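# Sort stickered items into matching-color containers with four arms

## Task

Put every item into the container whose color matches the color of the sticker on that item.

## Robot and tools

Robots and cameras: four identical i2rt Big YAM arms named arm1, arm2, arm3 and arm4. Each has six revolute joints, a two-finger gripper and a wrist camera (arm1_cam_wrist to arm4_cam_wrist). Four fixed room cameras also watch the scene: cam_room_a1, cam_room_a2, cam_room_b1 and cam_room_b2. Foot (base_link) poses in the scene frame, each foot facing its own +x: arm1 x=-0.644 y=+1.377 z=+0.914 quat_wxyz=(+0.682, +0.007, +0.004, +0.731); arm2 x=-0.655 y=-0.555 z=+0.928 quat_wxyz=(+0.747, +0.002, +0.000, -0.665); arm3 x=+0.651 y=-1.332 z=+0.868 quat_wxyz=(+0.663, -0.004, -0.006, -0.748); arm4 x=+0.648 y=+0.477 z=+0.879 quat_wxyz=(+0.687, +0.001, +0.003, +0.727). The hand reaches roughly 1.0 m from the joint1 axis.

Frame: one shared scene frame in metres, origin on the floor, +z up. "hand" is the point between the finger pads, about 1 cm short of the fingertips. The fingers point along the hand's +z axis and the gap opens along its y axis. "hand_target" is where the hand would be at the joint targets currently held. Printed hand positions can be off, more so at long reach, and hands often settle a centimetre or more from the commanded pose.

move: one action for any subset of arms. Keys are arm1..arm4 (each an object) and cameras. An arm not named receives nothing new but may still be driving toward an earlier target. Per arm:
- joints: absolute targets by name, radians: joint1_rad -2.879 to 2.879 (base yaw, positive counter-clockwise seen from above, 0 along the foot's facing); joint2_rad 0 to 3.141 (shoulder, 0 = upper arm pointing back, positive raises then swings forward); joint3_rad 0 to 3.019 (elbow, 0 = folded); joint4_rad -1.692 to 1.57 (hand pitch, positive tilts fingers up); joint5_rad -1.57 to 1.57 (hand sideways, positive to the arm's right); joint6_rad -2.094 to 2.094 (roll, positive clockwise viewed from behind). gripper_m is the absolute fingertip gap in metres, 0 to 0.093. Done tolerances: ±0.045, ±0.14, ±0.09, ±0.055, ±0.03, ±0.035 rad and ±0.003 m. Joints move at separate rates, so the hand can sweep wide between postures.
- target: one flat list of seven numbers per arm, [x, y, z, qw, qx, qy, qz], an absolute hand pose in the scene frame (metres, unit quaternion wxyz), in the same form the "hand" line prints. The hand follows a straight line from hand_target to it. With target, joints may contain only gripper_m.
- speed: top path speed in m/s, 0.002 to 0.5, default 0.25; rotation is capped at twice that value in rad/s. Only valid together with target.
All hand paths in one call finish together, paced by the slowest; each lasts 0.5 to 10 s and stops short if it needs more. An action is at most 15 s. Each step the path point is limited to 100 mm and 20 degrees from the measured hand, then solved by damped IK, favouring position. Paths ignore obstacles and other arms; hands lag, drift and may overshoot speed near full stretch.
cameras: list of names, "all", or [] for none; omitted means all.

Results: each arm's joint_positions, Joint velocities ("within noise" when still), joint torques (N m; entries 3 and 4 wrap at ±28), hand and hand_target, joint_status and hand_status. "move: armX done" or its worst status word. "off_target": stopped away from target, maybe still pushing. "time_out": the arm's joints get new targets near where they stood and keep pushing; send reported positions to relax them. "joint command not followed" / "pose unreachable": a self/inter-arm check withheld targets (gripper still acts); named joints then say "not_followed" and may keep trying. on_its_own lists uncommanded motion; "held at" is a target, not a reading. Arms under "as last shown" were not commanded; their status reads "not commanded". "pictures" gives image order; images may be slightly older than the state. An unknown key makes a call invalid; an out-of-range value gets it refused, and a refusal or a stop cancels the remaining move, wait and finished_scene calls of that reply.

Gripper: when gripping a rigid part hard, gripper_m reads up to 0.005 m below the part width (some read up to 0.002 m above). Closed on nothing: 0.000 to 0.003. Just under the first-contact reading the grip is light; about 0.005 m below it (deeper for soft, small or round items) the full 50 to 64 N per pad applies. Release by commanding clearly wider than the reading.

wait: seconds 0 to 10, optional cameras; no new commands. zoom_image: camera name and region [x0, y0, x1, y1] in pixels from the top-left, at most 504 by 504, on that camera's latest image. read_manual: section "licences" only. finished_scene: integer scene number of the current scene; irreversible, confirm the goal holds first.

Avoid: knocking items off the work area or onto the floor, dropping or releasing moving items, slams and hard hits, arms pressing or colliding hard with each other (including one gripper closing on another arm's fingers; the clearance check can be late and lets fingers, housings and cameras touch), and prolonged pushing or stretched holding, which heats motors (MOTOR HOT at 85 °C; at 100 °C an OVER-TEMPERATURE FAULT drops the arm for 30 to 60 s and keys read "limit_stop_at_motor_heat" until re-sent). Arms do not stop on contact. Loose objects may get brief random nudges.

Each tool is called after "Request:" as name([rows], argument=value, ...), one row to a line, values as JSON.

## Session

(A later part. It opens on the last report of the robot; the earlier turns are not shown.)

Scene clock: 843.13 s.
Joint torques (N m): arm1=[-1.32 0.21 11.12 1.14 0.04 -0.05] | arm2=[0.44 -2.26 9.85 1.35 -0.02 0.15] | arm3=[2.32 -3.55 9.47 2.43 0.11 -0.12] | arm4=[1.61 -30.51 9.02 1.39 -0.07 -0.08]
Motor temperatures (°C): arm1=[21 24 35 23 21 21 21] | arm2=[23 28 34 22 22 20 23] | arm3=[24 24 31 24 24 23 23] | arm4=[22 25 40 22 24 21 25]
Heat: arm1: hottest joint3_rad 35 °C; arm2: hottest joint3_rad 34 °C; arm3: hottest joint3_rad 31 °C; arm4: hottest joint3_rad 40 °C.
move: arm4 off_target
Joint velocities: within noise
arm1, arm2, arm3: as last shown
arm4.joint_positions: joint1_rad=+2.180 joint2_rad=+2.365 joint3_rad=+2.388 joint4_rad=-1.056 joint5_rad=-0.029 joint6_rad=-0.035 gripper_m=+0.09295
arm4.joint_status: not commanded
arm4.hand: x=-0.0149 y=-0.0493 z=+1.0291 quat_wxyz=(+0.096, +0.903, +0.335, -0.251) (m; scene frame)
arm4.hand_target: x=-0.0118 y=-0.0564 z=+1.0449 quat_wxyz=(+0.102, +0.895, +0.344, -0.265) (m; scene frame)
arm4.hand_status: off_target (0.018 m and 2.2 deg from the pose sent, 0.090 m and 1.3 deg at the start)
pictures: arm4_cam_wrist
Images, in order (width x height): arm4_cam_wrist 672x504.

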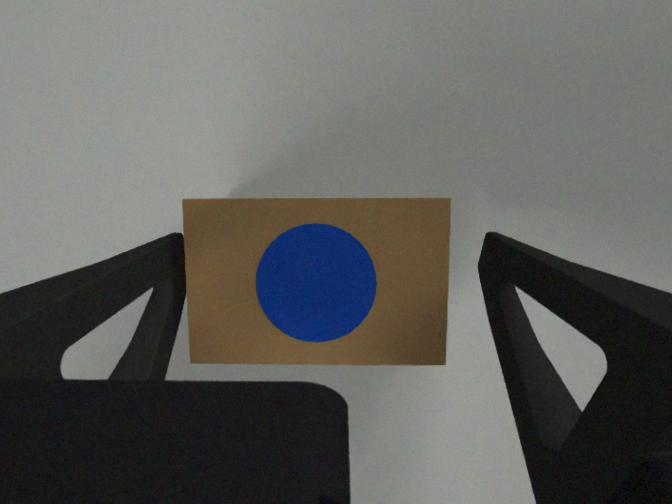

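Request:
move(arm4={"target": [-0.004, -0.058, 1.022, -0.1018, -0.8951, -0.3436, 0.2651], "speed": 0.08}, cameras=["arm4_cam_wrist"])

Scene clock: 851.20 s.
Joint torques (N m): arm1=[-1.55 0.44 11.06 1.2 0.02 0] | arm2=[0.38 -2.2 9.84 1.43 -0.02 0.16] | arm3=[2.08 -3.49 9.44 2.51 0.12 -0.11] | arm4=[1.38 -29.8 8.72 1.46 -0.03 -0.02]
Motor temperatures (°C): arm1=[21 24 35 23 21 21 21] | arm2=[23 28 34 22 22 20 23] | arm3=[24 24 31 24 24 23 23] | arm4=[22 28 39 22 24 21 25]
Heat: arm1: hottest joint3_rad 35 °C; arm2: hottest joint3_rad 34 °C; arm3: hottest joint3_rad 31 °C; arm4: hottest joint3_rad 39 °C.
move: arm4 off_target
Joint velocities: within noise
arm1.joint_positions: joint1_rad=-1.206 joint2_rad=+0.793 joint3_rad=+1.197 joint4_rad=-1.291 joint5_rad=-0.009 joint6_rad=+0.005 gripper_m=+0.09297
arm1.joint_status: not commanded
arm1.hand: x=-0.3554 y=+1.5079 z=+1.3172 quat_wxyz=(-0.319, +0.201, -0.923, -0.080) (m; scene frame)
arm1.hand_target: x=-0.3559 y=+1.5095 z=+1.3156 quat_wxyz=(-0.314, +0.206, -0.924, -0.078) (m; scene frame)
arm1.hand_status: not commanded
arm2: as last shown
arm3.joint_positions: joint1_rad=-1.986 joint2_rad=+0.799 joint3_rad=+0.492 joint4_rad=+0.298 joint5_rad=+0.017 joint6_rad=-0.005 gripper_m=+0.09402
arm3.joint_status: not commanded
arm3.hand: x=+0.2942 y=-1.1115 z=+1.1957 quat_wxyz=(+0.189, -0.686, +0.196, +0.675) (m; scene frame)
arm3.hand_target: x=+0.2911 y=-1.1160 z=+1.2001 quat_wxyz=(+0.189, -0.681, +0.189, +0.681) (m; scene frame)
arm3.hand_status: not commanded
arm4.joint_positions: joint1_rad=+2.189 joint2_rad=+2.336 joint3_rad=+2.290 joint4_rad=-0.976 joint5_rad=-0.026 joint6_rad=-0.037 gripper_m=+0.09295
arm4.joint_status: not commanded
arm4.hand: x=-0.0073 y=-0.0516 z=+1.0133 quat_wxyz=(+0.097, +0.900, +0.338, -0.256) (m; scene frame)
arm4.hand_target: x=-0.0038 y=-0.0580 z=+1.0220 quat_wxyz=(+0.102, +0.895, +0.344, -0.265) (m; scene frame)
arm4.hand_status: off_target (0.011 m and 1.5 deg from the pose sent, 0.016 m and 2.2 deg at the start)
pictures: arm4_cam_wrist
Images, in order (width x height): arm4_cam_wrist 672x504.

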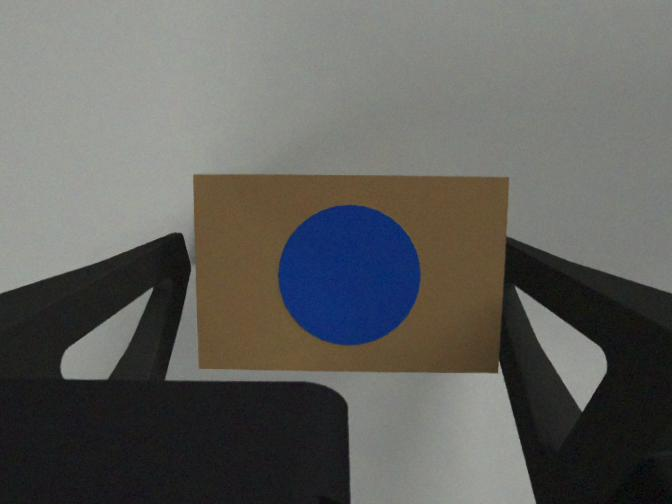

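Request:
move(arm4={"joints": {"gripper_m": 0.062}}, cameras=["arm4_cam_wrist"])

Request:
move(arm4={"target": [0.035, -0.02, 1.13, -0.1018, -0.8951, -0.3436, 0.2651], "speed": 0.1}, cameras=["arm4_cam_wrist"])

Scene clock: 860.40 s.
Joint torques (N m): arm1=[-1.08 0.32 11.21 1.18 0.08 -0.02] | arm2=[0.38 -2.32 9.85 1.37 -0.01 0.15] | arm3=[2.37 -3.6 9.47 2.51 0.11 -0.11] | arm4=[1.61 -30.21 8.68 1.46 -0.02 0.01]
Motor temperatures (°C): arm1=[21 24 35 23 21 21 21] | arm2=[23 27 34 22 22 20 23] | arm3=[24 24 31 24 24 23 23] | arm4=[22 29 40 22 24 21 25]
Heat: arm1: hottest joint3_rad 35 °C; arm2: hottest joint3_rad 34 °C; arm3: hottest joint3_rad 31 °C; arm4: hottest joint3_rad 40 °C.
move: arm4 off_target
Joint velocities: within noise
arm1, arm2, arm3: as last shown
arm4.joint_positions: joint1_rad=+2.189 joint2_rad=+2.336 joint3_rad=+2.290 joint4_rad=-0.976 joint5_rad=-0.026 joint6_rad=-0.037 gripper_m=+0.06922
arm4.joint_status: gripper_m off_target (ended at +0.06925, target +0.06200)
arm4.hand: x=-0.0073 y=-0.0516 z=+1.0133 quat_wxyz=(+0.097, +0.900, +0.338, -0.256) (m; scene frame)
arm4.hand_target: x=-0.0038 y=-0.0580 z=+1.0220 quat_wxyz=(+0.102, +0.895, +0.344, -0.265) (m; scene frame)
arm4.hand_status: not commanded
pictures: arm4_cam_wrist
Images, in order (width x height): arm4_cam_wrist 672x504.

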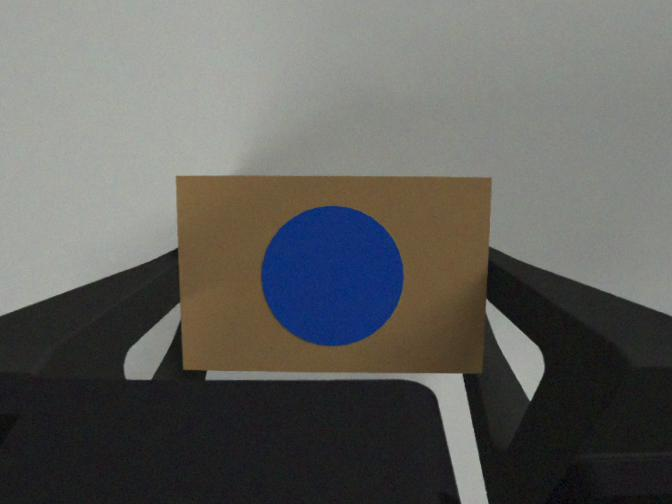

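Scene clock: 862.20 s.
Joint torques (N m): arm1=[-1.2 0.5 11 1.11 0.05 0.02] | arm2=[0.21 -2.32 9.88 1.39 -0.01 0.17] | arm3=[2.32 -3.49 9.51 2.47 0.1 -0.11] | arm4=[0.97 -27.63 9.01 0.58 -0.04 -0.06]
Motor temperatures (°C): arm1=[21 24 35 23 21 21 21] | arm2=[23 27 34 22 22 20 23] | arm3=[24 24 31 24 24 23 23] | arm4=[22 29 40 22 24 21 25]
Heat: arm1: hottest joint3_rad 35 °C; arm2: hottest joint3_rad 34 °C; arm3: hottest joint3_rad 31 °C; arm4: hottest joint3_rad 40 °C.
move: arm4 done
Joint velocities: within noise
arm1, arm2, arm3: as last shown
arm4.joint_positions: joint1_rad=+2.189 joint2_rad=+2.139 joint3_rad=+2.220 joint4_rad=-1.085 joint5_rad=-0.028 joint6_rad=-0.038 gripper_m=+0.06922
arm4.joint_status: not commanded
arm4.hand: x=+0.0304 y=-0.0221 z=+1.1209 quat_wxyz=(+0.101, +0.898, +0.338, -0.264) (m; scene frame)
arm4.hand_target: x=+0.0350 y=-0.0202 z=+1.1301 quat_wxyz=(+0.102, +0.895, +0.344, -0.265) (m; scene frame)
arm4.hand_status: done (0.010 m and 0.7 deg from the pose sent, 0.128 m and 1.5 deg at the start)
pictures: arm4_cam_wrist
Images, in order (width x height): arm4_cam_wrist 672x504.

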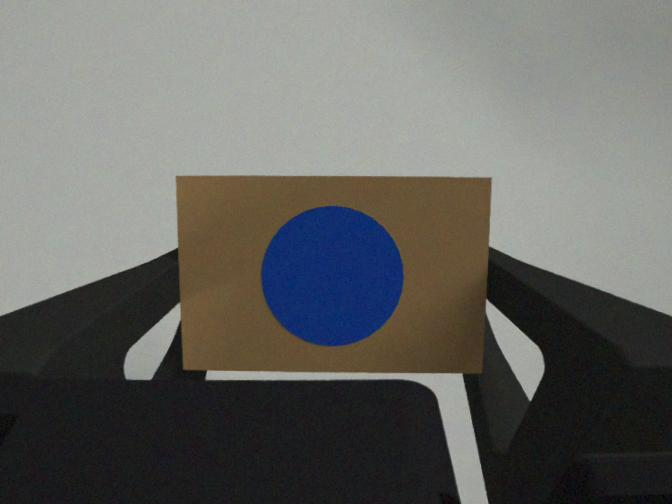

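Request:
move(arm4={"target": [0.17, 0.096, 1.18, -0.1018, -0.8951, -0.3436, 0.2651], "speed": 0.15}, cameras=[])

Request:
move(arm4={"joints": {"joint2_rad": 0.8, "joint3_rad": 1.2, "joint4_rad": -1.4, "joint5_rad": 0, "joint6_rad": 0}}, cameras=[])

Request:
move(arm4={"joints": {"joint1_rad": 0.3}}, cameras=[])

Request:
move(arm4={"joints": {"joint1_rad": -1.74}}, cameras=["arm4_cam_wrist"])

Scene clock: 870.60 s.
Joint torques (N m): arm1=[-1.44 -0.09 11.11 0.98 0.07 -0.04] | arm2=[0.32 -2.37 9.83 1.4 -0.02 0.16] | arm3=[2.32 -3.6 9.43 2.5 0.11 -0.11] | arm4=[-0.15 -18.02 9.18 1.32 -0.08 -0.09]
Motor temperatures (°C): arm1=[21 24 35 23 21 21 21] | arm2=[23 27 34 22 22 20 23] | arm3=[24 24 31 24 24 23 23] | arm4=[22 28 39 22 24 21 25]
Heat: arm1: hottest joint3_rad 35 °C; arm2: hottest joint3_rad 34 °C; arm3: hottest joint3_rad 31 °C; arm4: hottest joint3_rad 39 °C.
move: arm4 done
Joint velocities: within noise
arm1, arm2, arm3: as last shown
arm4.joint_positions: joint1_rad=+2.187 joint2_rad=+1.600 joint3_rad=+1.587 joint4_rad=-1.008 joint5_rad=-0.034 joint6_rad=-0.044 gripper_m=+0.06922
arm4.joint_status: not commanded
arm4.hand: x=+0.1748 y=+0.0932 z=+1.1754 quat_wxyz=(+0.100, +0.899, +0.342, -0.256) (m; scene frame)
arm4.hand_target: x=+0.1700 y=+0.0961 z=+1.1800 quat_wxyz=(+0.102, +0.895, +0.344, -0.265) (m; scene frame)
arm4.hand_status: done (0.007 m and 1.2 deg from the pose sent, 0.192 m and 0.7 deg at the start)
pictures: none
No camera images: "cameras" was empty.

Scene clock: 872.17 s.
Joint torques (N m): arm1=[-1.32 0.03 11.19 1.05 0.05 -0.07] | arm2=[0.5 -2.37 9.85 1.33 -0.01 0.16] | arm3=[2.2 -3.6 9.44 2.5 0.11 -0.12] | arm4=[0.56 -1.79 8.51 0.65 0.17 0.17]
Motor temperatures (°C): arm1=[21 24 35 23 21 21 21] | arm2=[23 27 34 22 22 20 23] | arm3=[24 24 31 24 24 23 23] | arm4=[22 28 39 22 24 21 25]
Heat: arm1: hottest joint3_rad 35 °C; arm2: hottest joint3_rad 34 °C; arm3: hottest joint3_rad 31 °C; arm4: hottest joint3_rad 39 °C.
move: arm4 done
Joint velocities: within noise
arm1, arm3: as last shown
arm2.joint_positions: joint1_rad=+1.204 joint2_rad=+0.792 joint3_rad=+1.263 joint4_rad=-1.489 joint5_rad=+0.003 joint6_rad=-0.006 gripper_m=+0.09292
arm2.joint_status: not commanded
arm2.hand: x=-0.3909 y=-0.6252 z=+1.3403 quat_wxyz=(-0.271, -0.118, -0.955, +0.035) (m; scene frame)
arm2.hand_target: x=-0.3919 y=-0.6261 z=+1.3307 quat_wxyz=(-0.256, -0.125, -0.958, +0.032) (m; scene frame)
arm2.hand_status: not commanded
arm4.joint_positions: joint1_rad=+2.187 joint2_rad=+0.793 joint3_rad=+1.202 joint4_rad=-1.392 joint5_rad=-0.004 joint6_rad=-0.014 gripper_m=+0.06922
arm4.joint_status: all done
arm4.hand: x=+0.4220 y=+0.2971 z=+1.2759 quat_wxyz=(+0.096, +0.900, +0.322, -0.276) (m; scene frame)
arm4.hand_target: x=+0.4200 y=+0.2995 z=+1.2722 quat_wxyz=(+0.093, +0.906, +0.312, -0.269) (m; scene frame)
arm4.hand_status: not commanded
pictures: none
No camera images: "cameras" was empty.

Scene clock: 874.10 s.
Joint torques (N m): arm1=[-0.67 0.44 11.12 0.98 0.01 0.01] | arm2=[0.38 -2.26 9.84 1.37 -0.01 0.16] | arm3=[2.32 -3.66 9.48 2.48 0.11 -0.11] | arm4=[0.97 -1.9 8.64 0.69 0.05 0.16]
Motor temperatures (°C): arm1=[21 24 35 23 21 21 21] | arm2=[23 27 34 22 22 20 23] | arm3=[24 24 31 24 24 23 23] | arm4=[22 28 39 22 24 21 26]
Heat: arm1: hottest joint3_rad 35 °C; arm2: hottest joint3_rad 34 °C; arm3: hottest joint3_rad 31 °C; arm4: hottest joint3_rad 39 °C.
move: arm4 done
Joint velocities: within noise
arm1, arm2, arm3: as last shown
arm4.joint_positions: joint1_rad=+0.304 joint2_rad=+0.796 joint3_rad=+1.202 joint4_rad=-1.392 joint5_rad=+0.001 joint6_rad=-0.011 gripper_m=+0.06923
arm4.joint_status: all done
arm4.hand: x=+0.5475 y=+0.7523 z=+1.2730 quat_wxyz=(-0.163, +0.790, -0.542, -0.237) (m; scene frame)
arm4.hand_target: x=+0.5485 y=+0.7519 z=+1.2701 quat_wxyz=(-0.158, +0.788, -0.548, -0.232) (m; scene frame)
arm4.hand_status: not commanded
pictures: none
No camera images: "cameras" was empty.

Scene clock: 876.10 s.
Joint torques (N m): arm1=[-1.2 0.21 11.02 1.01 0.05 -0.01] | arm2=[0.38 -2.37 9.85 1.4 -0.02 0.16] | arm3=[2.32 -3.72 9.43 2.5 0.11 -0.11] | arm4=[0.5 -2.26 8.68 0.66 0.05 0.14]
Motor temperatures (°C): arm1=[21 24 35 23 21 21 21] | arm2=[23 27 34 22 22 20 23] | arm3=[24 24 31 24 24 23 23] | arm4=[22 28 39 22 24 21 26]
Heat: arm1: hottest joint3_rad 35 °C; arm2: hottest joint3_rad 34 °C; arm3: hottest joint3_rad 31 °C; arm4: hottest joint3_rad 39 °C.
move: arm4 done
Joint velocities: within noise
arm1, arm2, arm3: as last shown
arm4.joint_positions: joint1_rad=-1.737 joint2_rad=+0.796 joint3_rad=+1.202 joint4_rad=-1.392 joint5_rad=+0.001 joint6_rad=-0.011 gripper_m=+0.06924
arm4.joint_status: all done
arm4.hand: x=+0.9402 y=+0.4461 z=+1.2720 quat_wxyz=(-0.285, -0.047, -0.957, +0.019) (m; scene frame)
arm4.hand_target: x=+0.9392 y=+0.4455 z=+1.2692 quat_wxyz=(-0.279, -0.054, -0.959, +0.018) (m; scene frame)
arm4.hand_status: not commanded
pictures: arm4_cam_wrist
Images, in order (width x height): arm4_cam_wrist 672x504.

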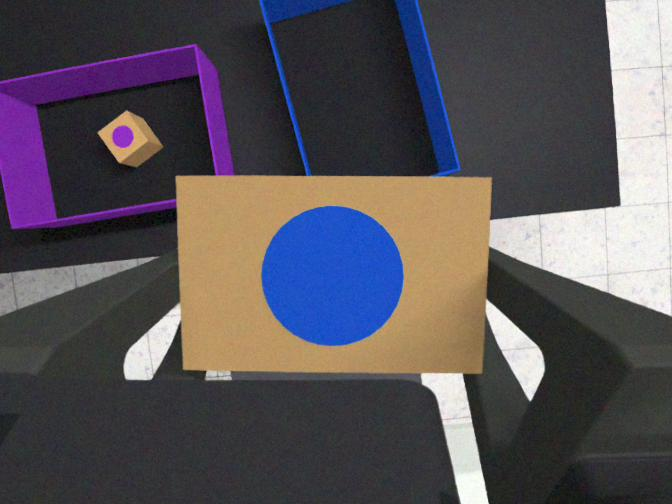

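Request:
move(arm4={"target": [1.105, 0.415, 0.95, 0.3007, 0, 0.9537, 0], "speed": 0.2}, cameras=["arm4_cam_wrist"])

Scene clock: 893.90 s.
Joint torques (N m): arm1=[-1.79 0.38 11.06 1.16 0.04 -0.04] | arm2=[0.44 -2.32 9.84 1.37 0 0.15] | arm3=[2.37 -3.66 9.5 2.5 0.11 -0.11] | arm4=[-0.15 -10.7 7.41 1.43 -0.09 -0.1]
Motor temperatures (°C): arm1=[21 24 35 23 21 21 21] | arm2=[23 27 34 22 22 20 23] | arm3=[24 24 31 24 24 23 23] | arm4=[22 26 40 22 24 21 26]
Heat: arm1: hottest joint3_rad 35 °C; arm2: hottest joint3_rad 34 °C; arm3: hottest joint3_rad 31 °C; arm4: hottest joint3_rad 40 °C.
move: arm4 done
Joint velocities: within noise
arm1, arm2, arm3: as last shown
arm4.joint_positions: joint1_rad=-1.791 joint2_rad=+1.398 joint3_rad=+0.717 joint4_rad=-0.297 joint5_rad=-0.099 joint6_rad=-0.126 gripper_m=+0.06924
arm4.joint_status: not commanded
arm4.hand: x=+1.1019 y=+0.4191 z=+0.9486 quat_wxyz=(-0.293, -0.003, -0.956, -0.003) (m; scene frame)
arm4.hand_target: x=+1.1048 y=+0.4149 z=+0.9499 quat_wxyz=(-0.300, +0.000, -0.954, +0.000) (m; scene frame)
arm4.hand_status: done (0.005 m and 1.0 deg from the pose sent, 0.363 m and 6.1 deg at the start)
pictures: arm4_cam_wrist
Images, in order (width x height): arm4_cam_wrist 672x504.

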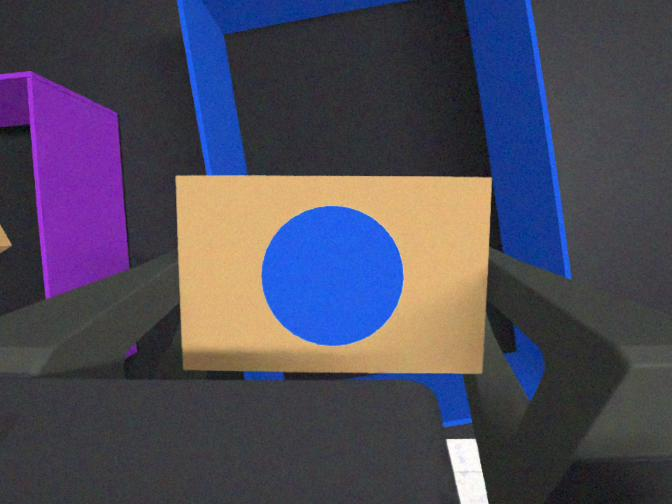

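Request:
move(arm4={"target": [1.14, 0.382, 0.845, 0.3007, 0, 0.9537, 0], "speed": 0.15}, cameras=["arm4_cam_wrist"])

Scene clock: 903.30 s.
Joint torques (N m): arm1=[-1.44 0.38 10.95 1.13 0.04 -0.01] | arm2=[0.32 -2.2 9.85 1.36 -0.01 0.16] | arm3=[2.32 -3.66 9.44 2.47 0.11 -0.11] | arm4=[0.15 -12.98 7.46 1.47 -0.1 -0.07]
Motor temperatures (°C): arm1=[21 24 35 23 21 21 21] | arm2=[23 26 34 22 22 20 23] | arm3=[24 24 31 24 24 23 23] | arm4=[22 26 38 22 24 21 26]
Heat: arm1: hottest joint3_rad 35 °C; arm2: hottest joint3_rad 34 °C; arm3: hottest joint3_rad 31 °C; arm4: hottest joint3_rad 38 °C.
move: arm4 off_target
Joint velocities: within noise
arm1.joint_positions: joint1_rad=-1.206 joint2_rad=+0.793 joint3_rad=+1.197 joint4_rad=-1.291 joint5_rad=-0.009 joint6_rad=+0.005 gripper_m=+0.09297
arm1.joint_status: not commanded
arm1.hand: x=-0.3554 y=+1.5079 z=+1.3172 quat_wxyz=(-0.319, +0.201, -0.923, -0.080) (m; scene frame)
arm1.hand_target: x=-0.3559 y=+1.5095 z=+1.3156 quat_wxyz=(-0.314, +0.206, -0.924, -0.078) (m; scene frame)
arm1.hand_status: not commanded
arm2: as last shown
arm3.joint_positions: joint1_rad=-1.986 joint2_rad=+0.799 joint3_rad=+0.492 joint4_rad=+0.298 joint5_rad=+0.017 joint6_rad=-0.005 gripper_m=+0.09402
arm3.joint_status: not commanded
arm3.hand: x=+0.2942 y=-1.1115 z=+1.1957 quat_wxyz=(+0.189, -0.686, +0.196, +0.675) (m; scene frame)
arm3.hand_target: x=+0.2911 y=-1.1160 z=+1.2001 quat_wxyz=(+0.189, -0.681, +0.189, +0.681) (m; scene frame)
arm3.hand_status: not commanded
arm4.joint_positions: joint1_rad=-1.858 joint2_rad=+1.740 joint3_rad=+0.717 joint4_rad=+0.013 joint5_rad=-0.135 joint6_rad=-0.179 gripper_m=+0.06924
arm4.joint_status: not commanded
arm4.hand: x=+1.1214 y=+0.3893 z=+0.8363 quat_wxyz=(-0.281, -0.006, -0.960, -0.006) (m; scene frame)
arm4.hand_target: x=+1.1394 y=+0.3820 z=+0.8457 quat_wxyz=(-0.301, +0.000, -0.954, +0.000) (m; scene frame)
arm4.hand_status: off_target (0.022 m and 2.5 deg from the pose sent, 0.117 m and 1.0 deg at the start)
pictures: arm4_cam_wrist
Images, in order (width x height): arm4_cam_wrist 672x504.

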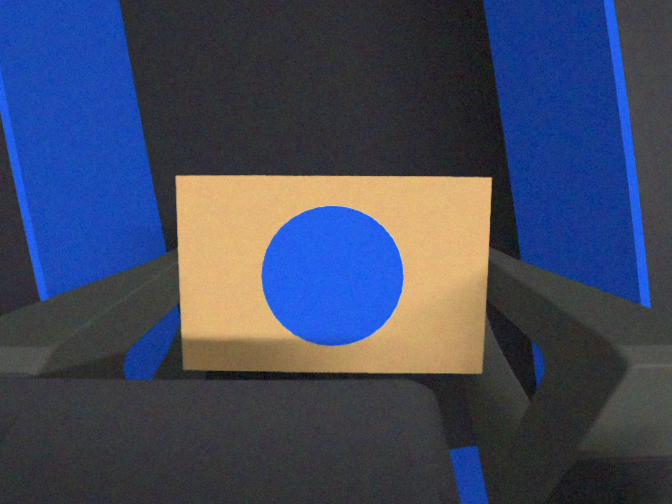

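Request:
move(arm4={"target": [1.135, 0.382, 0.778, 0.3007, 0, 0.9537, 0], "speed": 0.1}, cameras=[])

Request:
move(arm4={"target": [1.132, 0.382, 0.751, 0.2950, 0, 0.9555, 0], "speed": 0.05}, cameras=["arm4_cam_wrist"])

Request:
move(arm4={"target": [1.132, 0.382, 0.730, 0.2950, 0, 0.9555, 0], "speed": 0.05}, cameras=["arm4_cam_wrist"])

Scene clock: 909.63 s.
Joint torques (N m): arm1=[-1.26 0.21 11.15 1.29 0.05 -0.04] | arm2=[0.21 -2.32 9.85 1.37 -0.02 0.15] | arm3=[2.37 -3.6 9.47 2.51 0.09 -0.12] | arm4=[0.03 -13.51 5.04 1.61 -0.16 -0.11]
Motor temperatures (°C): arm1=[21 24 35 23 21 21 21] | arm2=[23 26 34 22 22 20 23] | arm3=[24 24 31 24 24 23 23] | arm4=[22 26 37 22 24 21 26]
Heat: arm1: hottest joint3_rad 35 °C; arm2: hottest joint3_rad 34 °C; arm3: hottest joint3_rad 31 °C; arm4: hottest joint3_rad 37 °C.
move: arm4 done
Joint velocities: within noise
arm1, arm2, arm3: as last shown
arm4.joint_positions: joint1_rad=-1.858 joint2_rad=+1.923 joint3_rad=+0.717 joint4_rad=+0.218 joint5_rad=-0.136 joint6_rad=-0.181 gripper_m=+0.06924
arm4.joint_status: not commanded
arm4.hand: x=+1.1266 y=+0.3880 z=+0.7788 quat_wxyz=(-0.292, -0.004, -0.956, -0.004) (m; scene frame)
arm4.hand_target: x=+1.1348 y=+0.3819 z=+0.7783 quat_wxyz=(-0.301, +0.000, -0.954, +0.000) (m; scene frame)
arm4.hand_status: done (0.010 m and 1.2 deg from the pose sent, 0.060 m and 2.5 deg at the start)
pictures: none
No camera images: "cameras" was empty.

Scene clock: 910.73 s.
Joint torques (N m): arm1=[-1.38 0.32 10.96 1.05 0.07 0] | arm2=[0.5 -2.37 9.84 1.37 -0.02 0.17] | arm3=[2.32 -3.66 9.47 2.47 0.11 -0.12] | arm4=[0.09 -13.92 4.77 1.59 -0.07 -0.09]
Motor temperatures (°C): arm1=[21 24 35 23 21 21 21] | arm2=[23 26 34 22 22 20 23] | arm3=[24 24 31 24 24 23 23] | arm4=[22 26 37 22 24 21 26]
Heat: arm1: hottest joint3_rad 35 °C; arm2: hottest joint3_rad 34 °C; arm3: hottest joint3_rad 31 °C; arm4: hottest joint3_rad 37 °C.
move: arm4 off_target
Joint velocities: within noise
arm1, arm2, arm3: as last shown
arm4.joint_positions: joint1_rad=-1.858 joint2_rad=+1.997 joint3_rad=+0.717 joint4_rad=+0.277 joint5_rad=-0.136 joint6_rad=-0.183 gripper_m=+0.06924
arm4.joint_status: not commanded
arm4.hand: x=+1.1207 y=+0.3891 z=+0.7524 quat_wxyz=(-0.285, -0.003, -0.959, -0.005) (m; scene frame)
arm4.hand_target: x=+1.1316 y=+0.3819 z=+0.7513 quat_wxyz=(-0.295, +0.000, -0.956, +0.000) (m; scene frame)
arm4.hand_status: off_target (0.013 m and 1.4 deg from the pose sent, 0.029 m and 0.7 deg at the start)
pictures: arm4_cam_wrist
Images, in order (width x height): arm4_cam_wrist 672x504.

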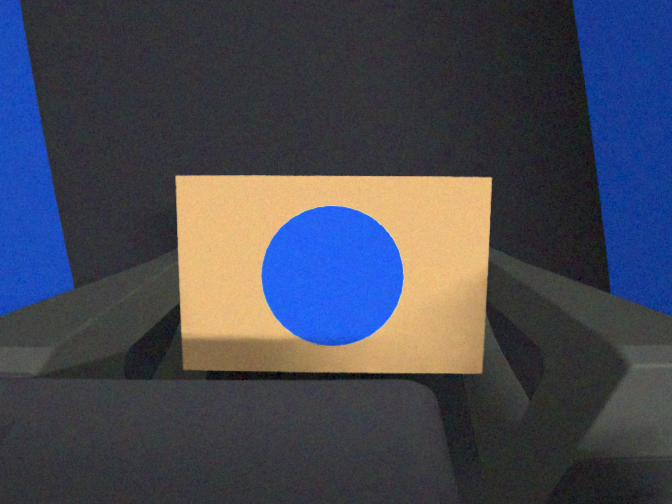

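Scene clock: 911.70 s.
Joint torques (N m): arm1=[-0.62 -0.21 11.15 1.02 0.01 -0.04] | arm2=[0.38 -2.43 9.84 1.4 -0.01 0.16] | arm3=[2.37 -3.66 9.47 2.54 0.11 -0.11] | arm4=[0.09 -12.69 4.3 1.46 -0.1 -0.05]
Motor temperatures (°C): arm1=[21 24 35 23 21 21 21] | arm2=[23 26 34 22 22 20 23] | arm3=[24 24 31 24 24 23 23] | arm4=[22 26 37 22 24 21 26]
Heat: arm1: hottest joint3_rad 35 °C; arm2: hottest joint3_rad 34 °C; arm3: hottest joint3_rad 31 °C; arm4: hottest joint3_rad 37 °C.
move: arm4 off_target
Joint velocities: within noise
arm1, arm2, arm3: as last shown
arm4.joint_positions: joint1_rad=-1.858 joint2_rad=+2.052 joint3_rad=+0.732 joint4_rad=+0.335 joint5_rad=-0.136 joint6_rad=-0.186 gripper_m=+0.06924
arm4.joint_status: not commanded
arm4.hand: x=+1.1264 y=+0.3877 z=+0.7382 quat_wxyz=(-0.293, -0.001, -0.956, -0.003) (m; scene frame)
arm4.hand_target: x=+1.1316 y=+0.3821 z=+0.7303 quat_wxyz=(-0.295, +0.000, -0.956, +0.000) (m; scene frame)
arm4.hand_status: off_target (0.011 m and 0.4 deg from the pose sent, 0.026 m and 1.4 deg at the start)
pictures: arm4_cam_wrist
Images, in order (width x height): arm4_cam_wrist 672x504.

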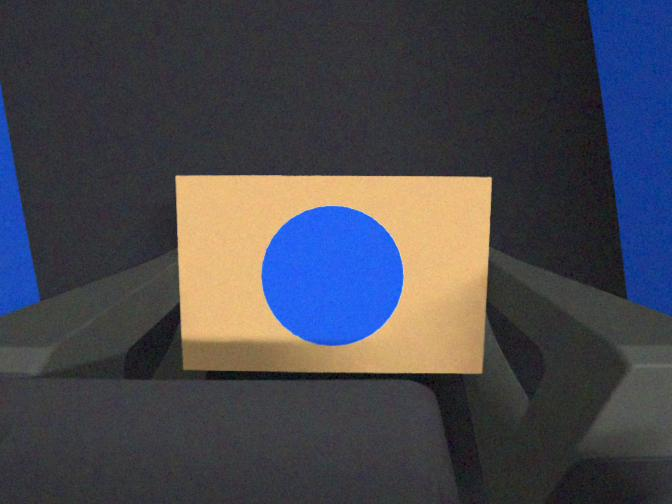

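Request:
move(arm4={"joints": {"gripper_m": 0.093}}, cameras=["arm4_cam_wrist"])

Request:
move(arm4={"target": [1.115, 0.388, 0.93, 0.3007, 0, 0.9537, 0], "speed": 0.15}, cameras=["arm4_cam_wrist"])

Scene clock: 915.13 s.
Joint torques (N m): arm1=[-1.61 0.03 11.19 1.25 0.05 -0.04] | arm2=[0.44 -2.32 9.83 1.36 -0.02 0.16] | arm3=[2.32 -3.6 9.44 2.45 0.11 -0.12] | arm4=[0.21 -13.22 4.29 1.51 -0.08 -0.04]
Motor temperatures (°C): arm1=[21 24 35 23 21 21 21] | arm2=[23 26 34 22 22 20 23] | arm3=[24 24 31 24 24 23 23] | arm4=[22 26 37 22 24 21 26]
Heat: arm1: hottest joint3_rad 35 °C; arm2: hottest joint3_rad 34 °C; arm3: hottest joint3_rad 31 °C; arm4: hottest joint3_rad 37 °C.
move: arm4 done
Joint velocities: within noise
arm1, arm3: as last shown
arm2.joint_positions: joint1_rad=+1.204 joint2_rad=+0.792 joint3_rad=+1.263 joint4_rad=-1.489 joint5_rad=+0.003 joint6_rad=-0.006 gripper_m=+0.09292
arm2.joint_status: not commanded
arm2.hand: x=-0.3909 y=-0.6252 z=+1.3403 quat_wxyz=(-0.271, -0.118, -0.955, +0.035) (m; scene frame)
arm2.hand_target: x=-0.3919 y=-0.6261 z=+1.3307 quat_wxyz=(-0.256, -0.125, -0.958, +0.032) (m; scene frame)
arm2.hand_status: not commanded
arm4.joint_positions: joint1_rad=-1.858 joint2_rad=+2.054 joint3_rad=+0.732 joint4_rad=+0.336 joint5_rad=-0.136 joint6_rad=-0.186 gripper_m=+0.09291
arm4.joint_status: all done
arm4.hand: x=+1.1261 y=+0.3877 z=+0.7373 quat_wxyz=(-0.292, -0.001, -0.956, -0.003) (m; scene frame)
arm4.hand_target: x=+1.1316 y=+0.3821 z=+0.7302 quat_wxyz=(-0.295, +0.000, -0.956, +0.000) (m; scene frame)
arm4.hand_status: not commanded
pictures: arm4_cam_wrist
Images, in order (width x height): arm4_cam_wrist 672x504.

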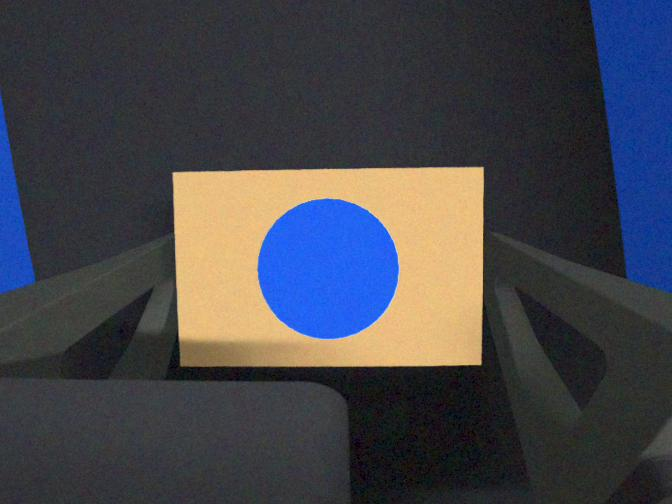

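Scene clock: 917.07 s.
Joint torques (N m): arm1=[-1.44 0.38 11.06 1.09 0.04 -0.02] | arm2=[0.44 -2.2 9.85 1.4 -0.01 0.15] | arm3=[2.26 -3.66 9.43 2.5 0.1 -0.11] | arm4=[0.44 -12.1 8.91 0.54 -0.12 -0.04]
Motor temperatures (°C): arm1=[21 24 35 23 21 21 21] | arm2=[23 26 34 22 22 20 23] | arm3=[24 24 31 24 24 23 23] | arm4=[22 26 37 22 24 21 26]
Heat: arm1: hottest joint3_rad 35 °C; arm2: hottest joint3_rad 34 °C; arm3: hottest joint3_rad 31 °C; arm4: hottest joint3_rad 37 °C.
move: arm4 off_target
Joint velocities: within noise
arm1, arm2, arm3: as last shown
arm4.joint_positions: joint1_rad=-1.858 joint2_rad=+1.484 joint3_rad=+0.706 joint4_rad=-0.211 joint5_rad=-0.136 joint6_rad=-0.186 gripper_m=+0.09292
arm4.joint_status: not commanded
arm4.hand: x=+1.1043 y=+0.3937 z=+0.9190 quat_wxyz=(-0.292, -0.001, -0.957, -0.003) (m; scene frame)
arm4.hand_target: x=+1.1147 y=+0.3881 z=+0.9302 quat_wxyz=(-0.301, +0.000, -0.954, +0.000) (m; scene frame)
arm4.hand_status: off_target (0.016 m and 1.1 deg from the pose sent, 0.193 m and 1.1 deg at the start)
pictures: arm4_cam_wrist
Images, in order (width x height): arm4_cam_wrist 672x504.

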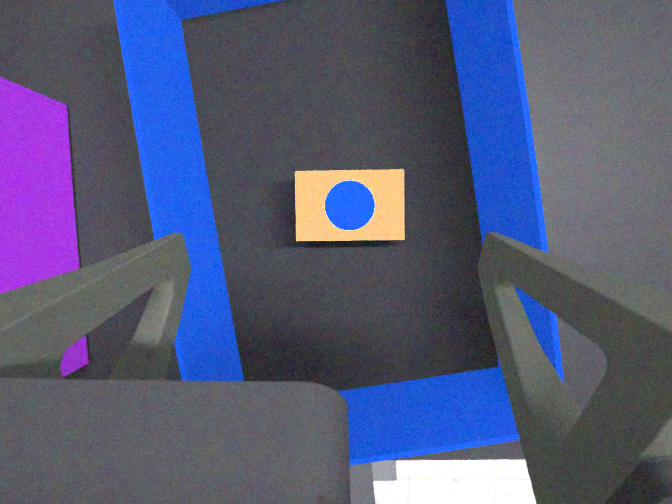

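Request:
finished_scene(scene=1)

The scene is finished: the task was done.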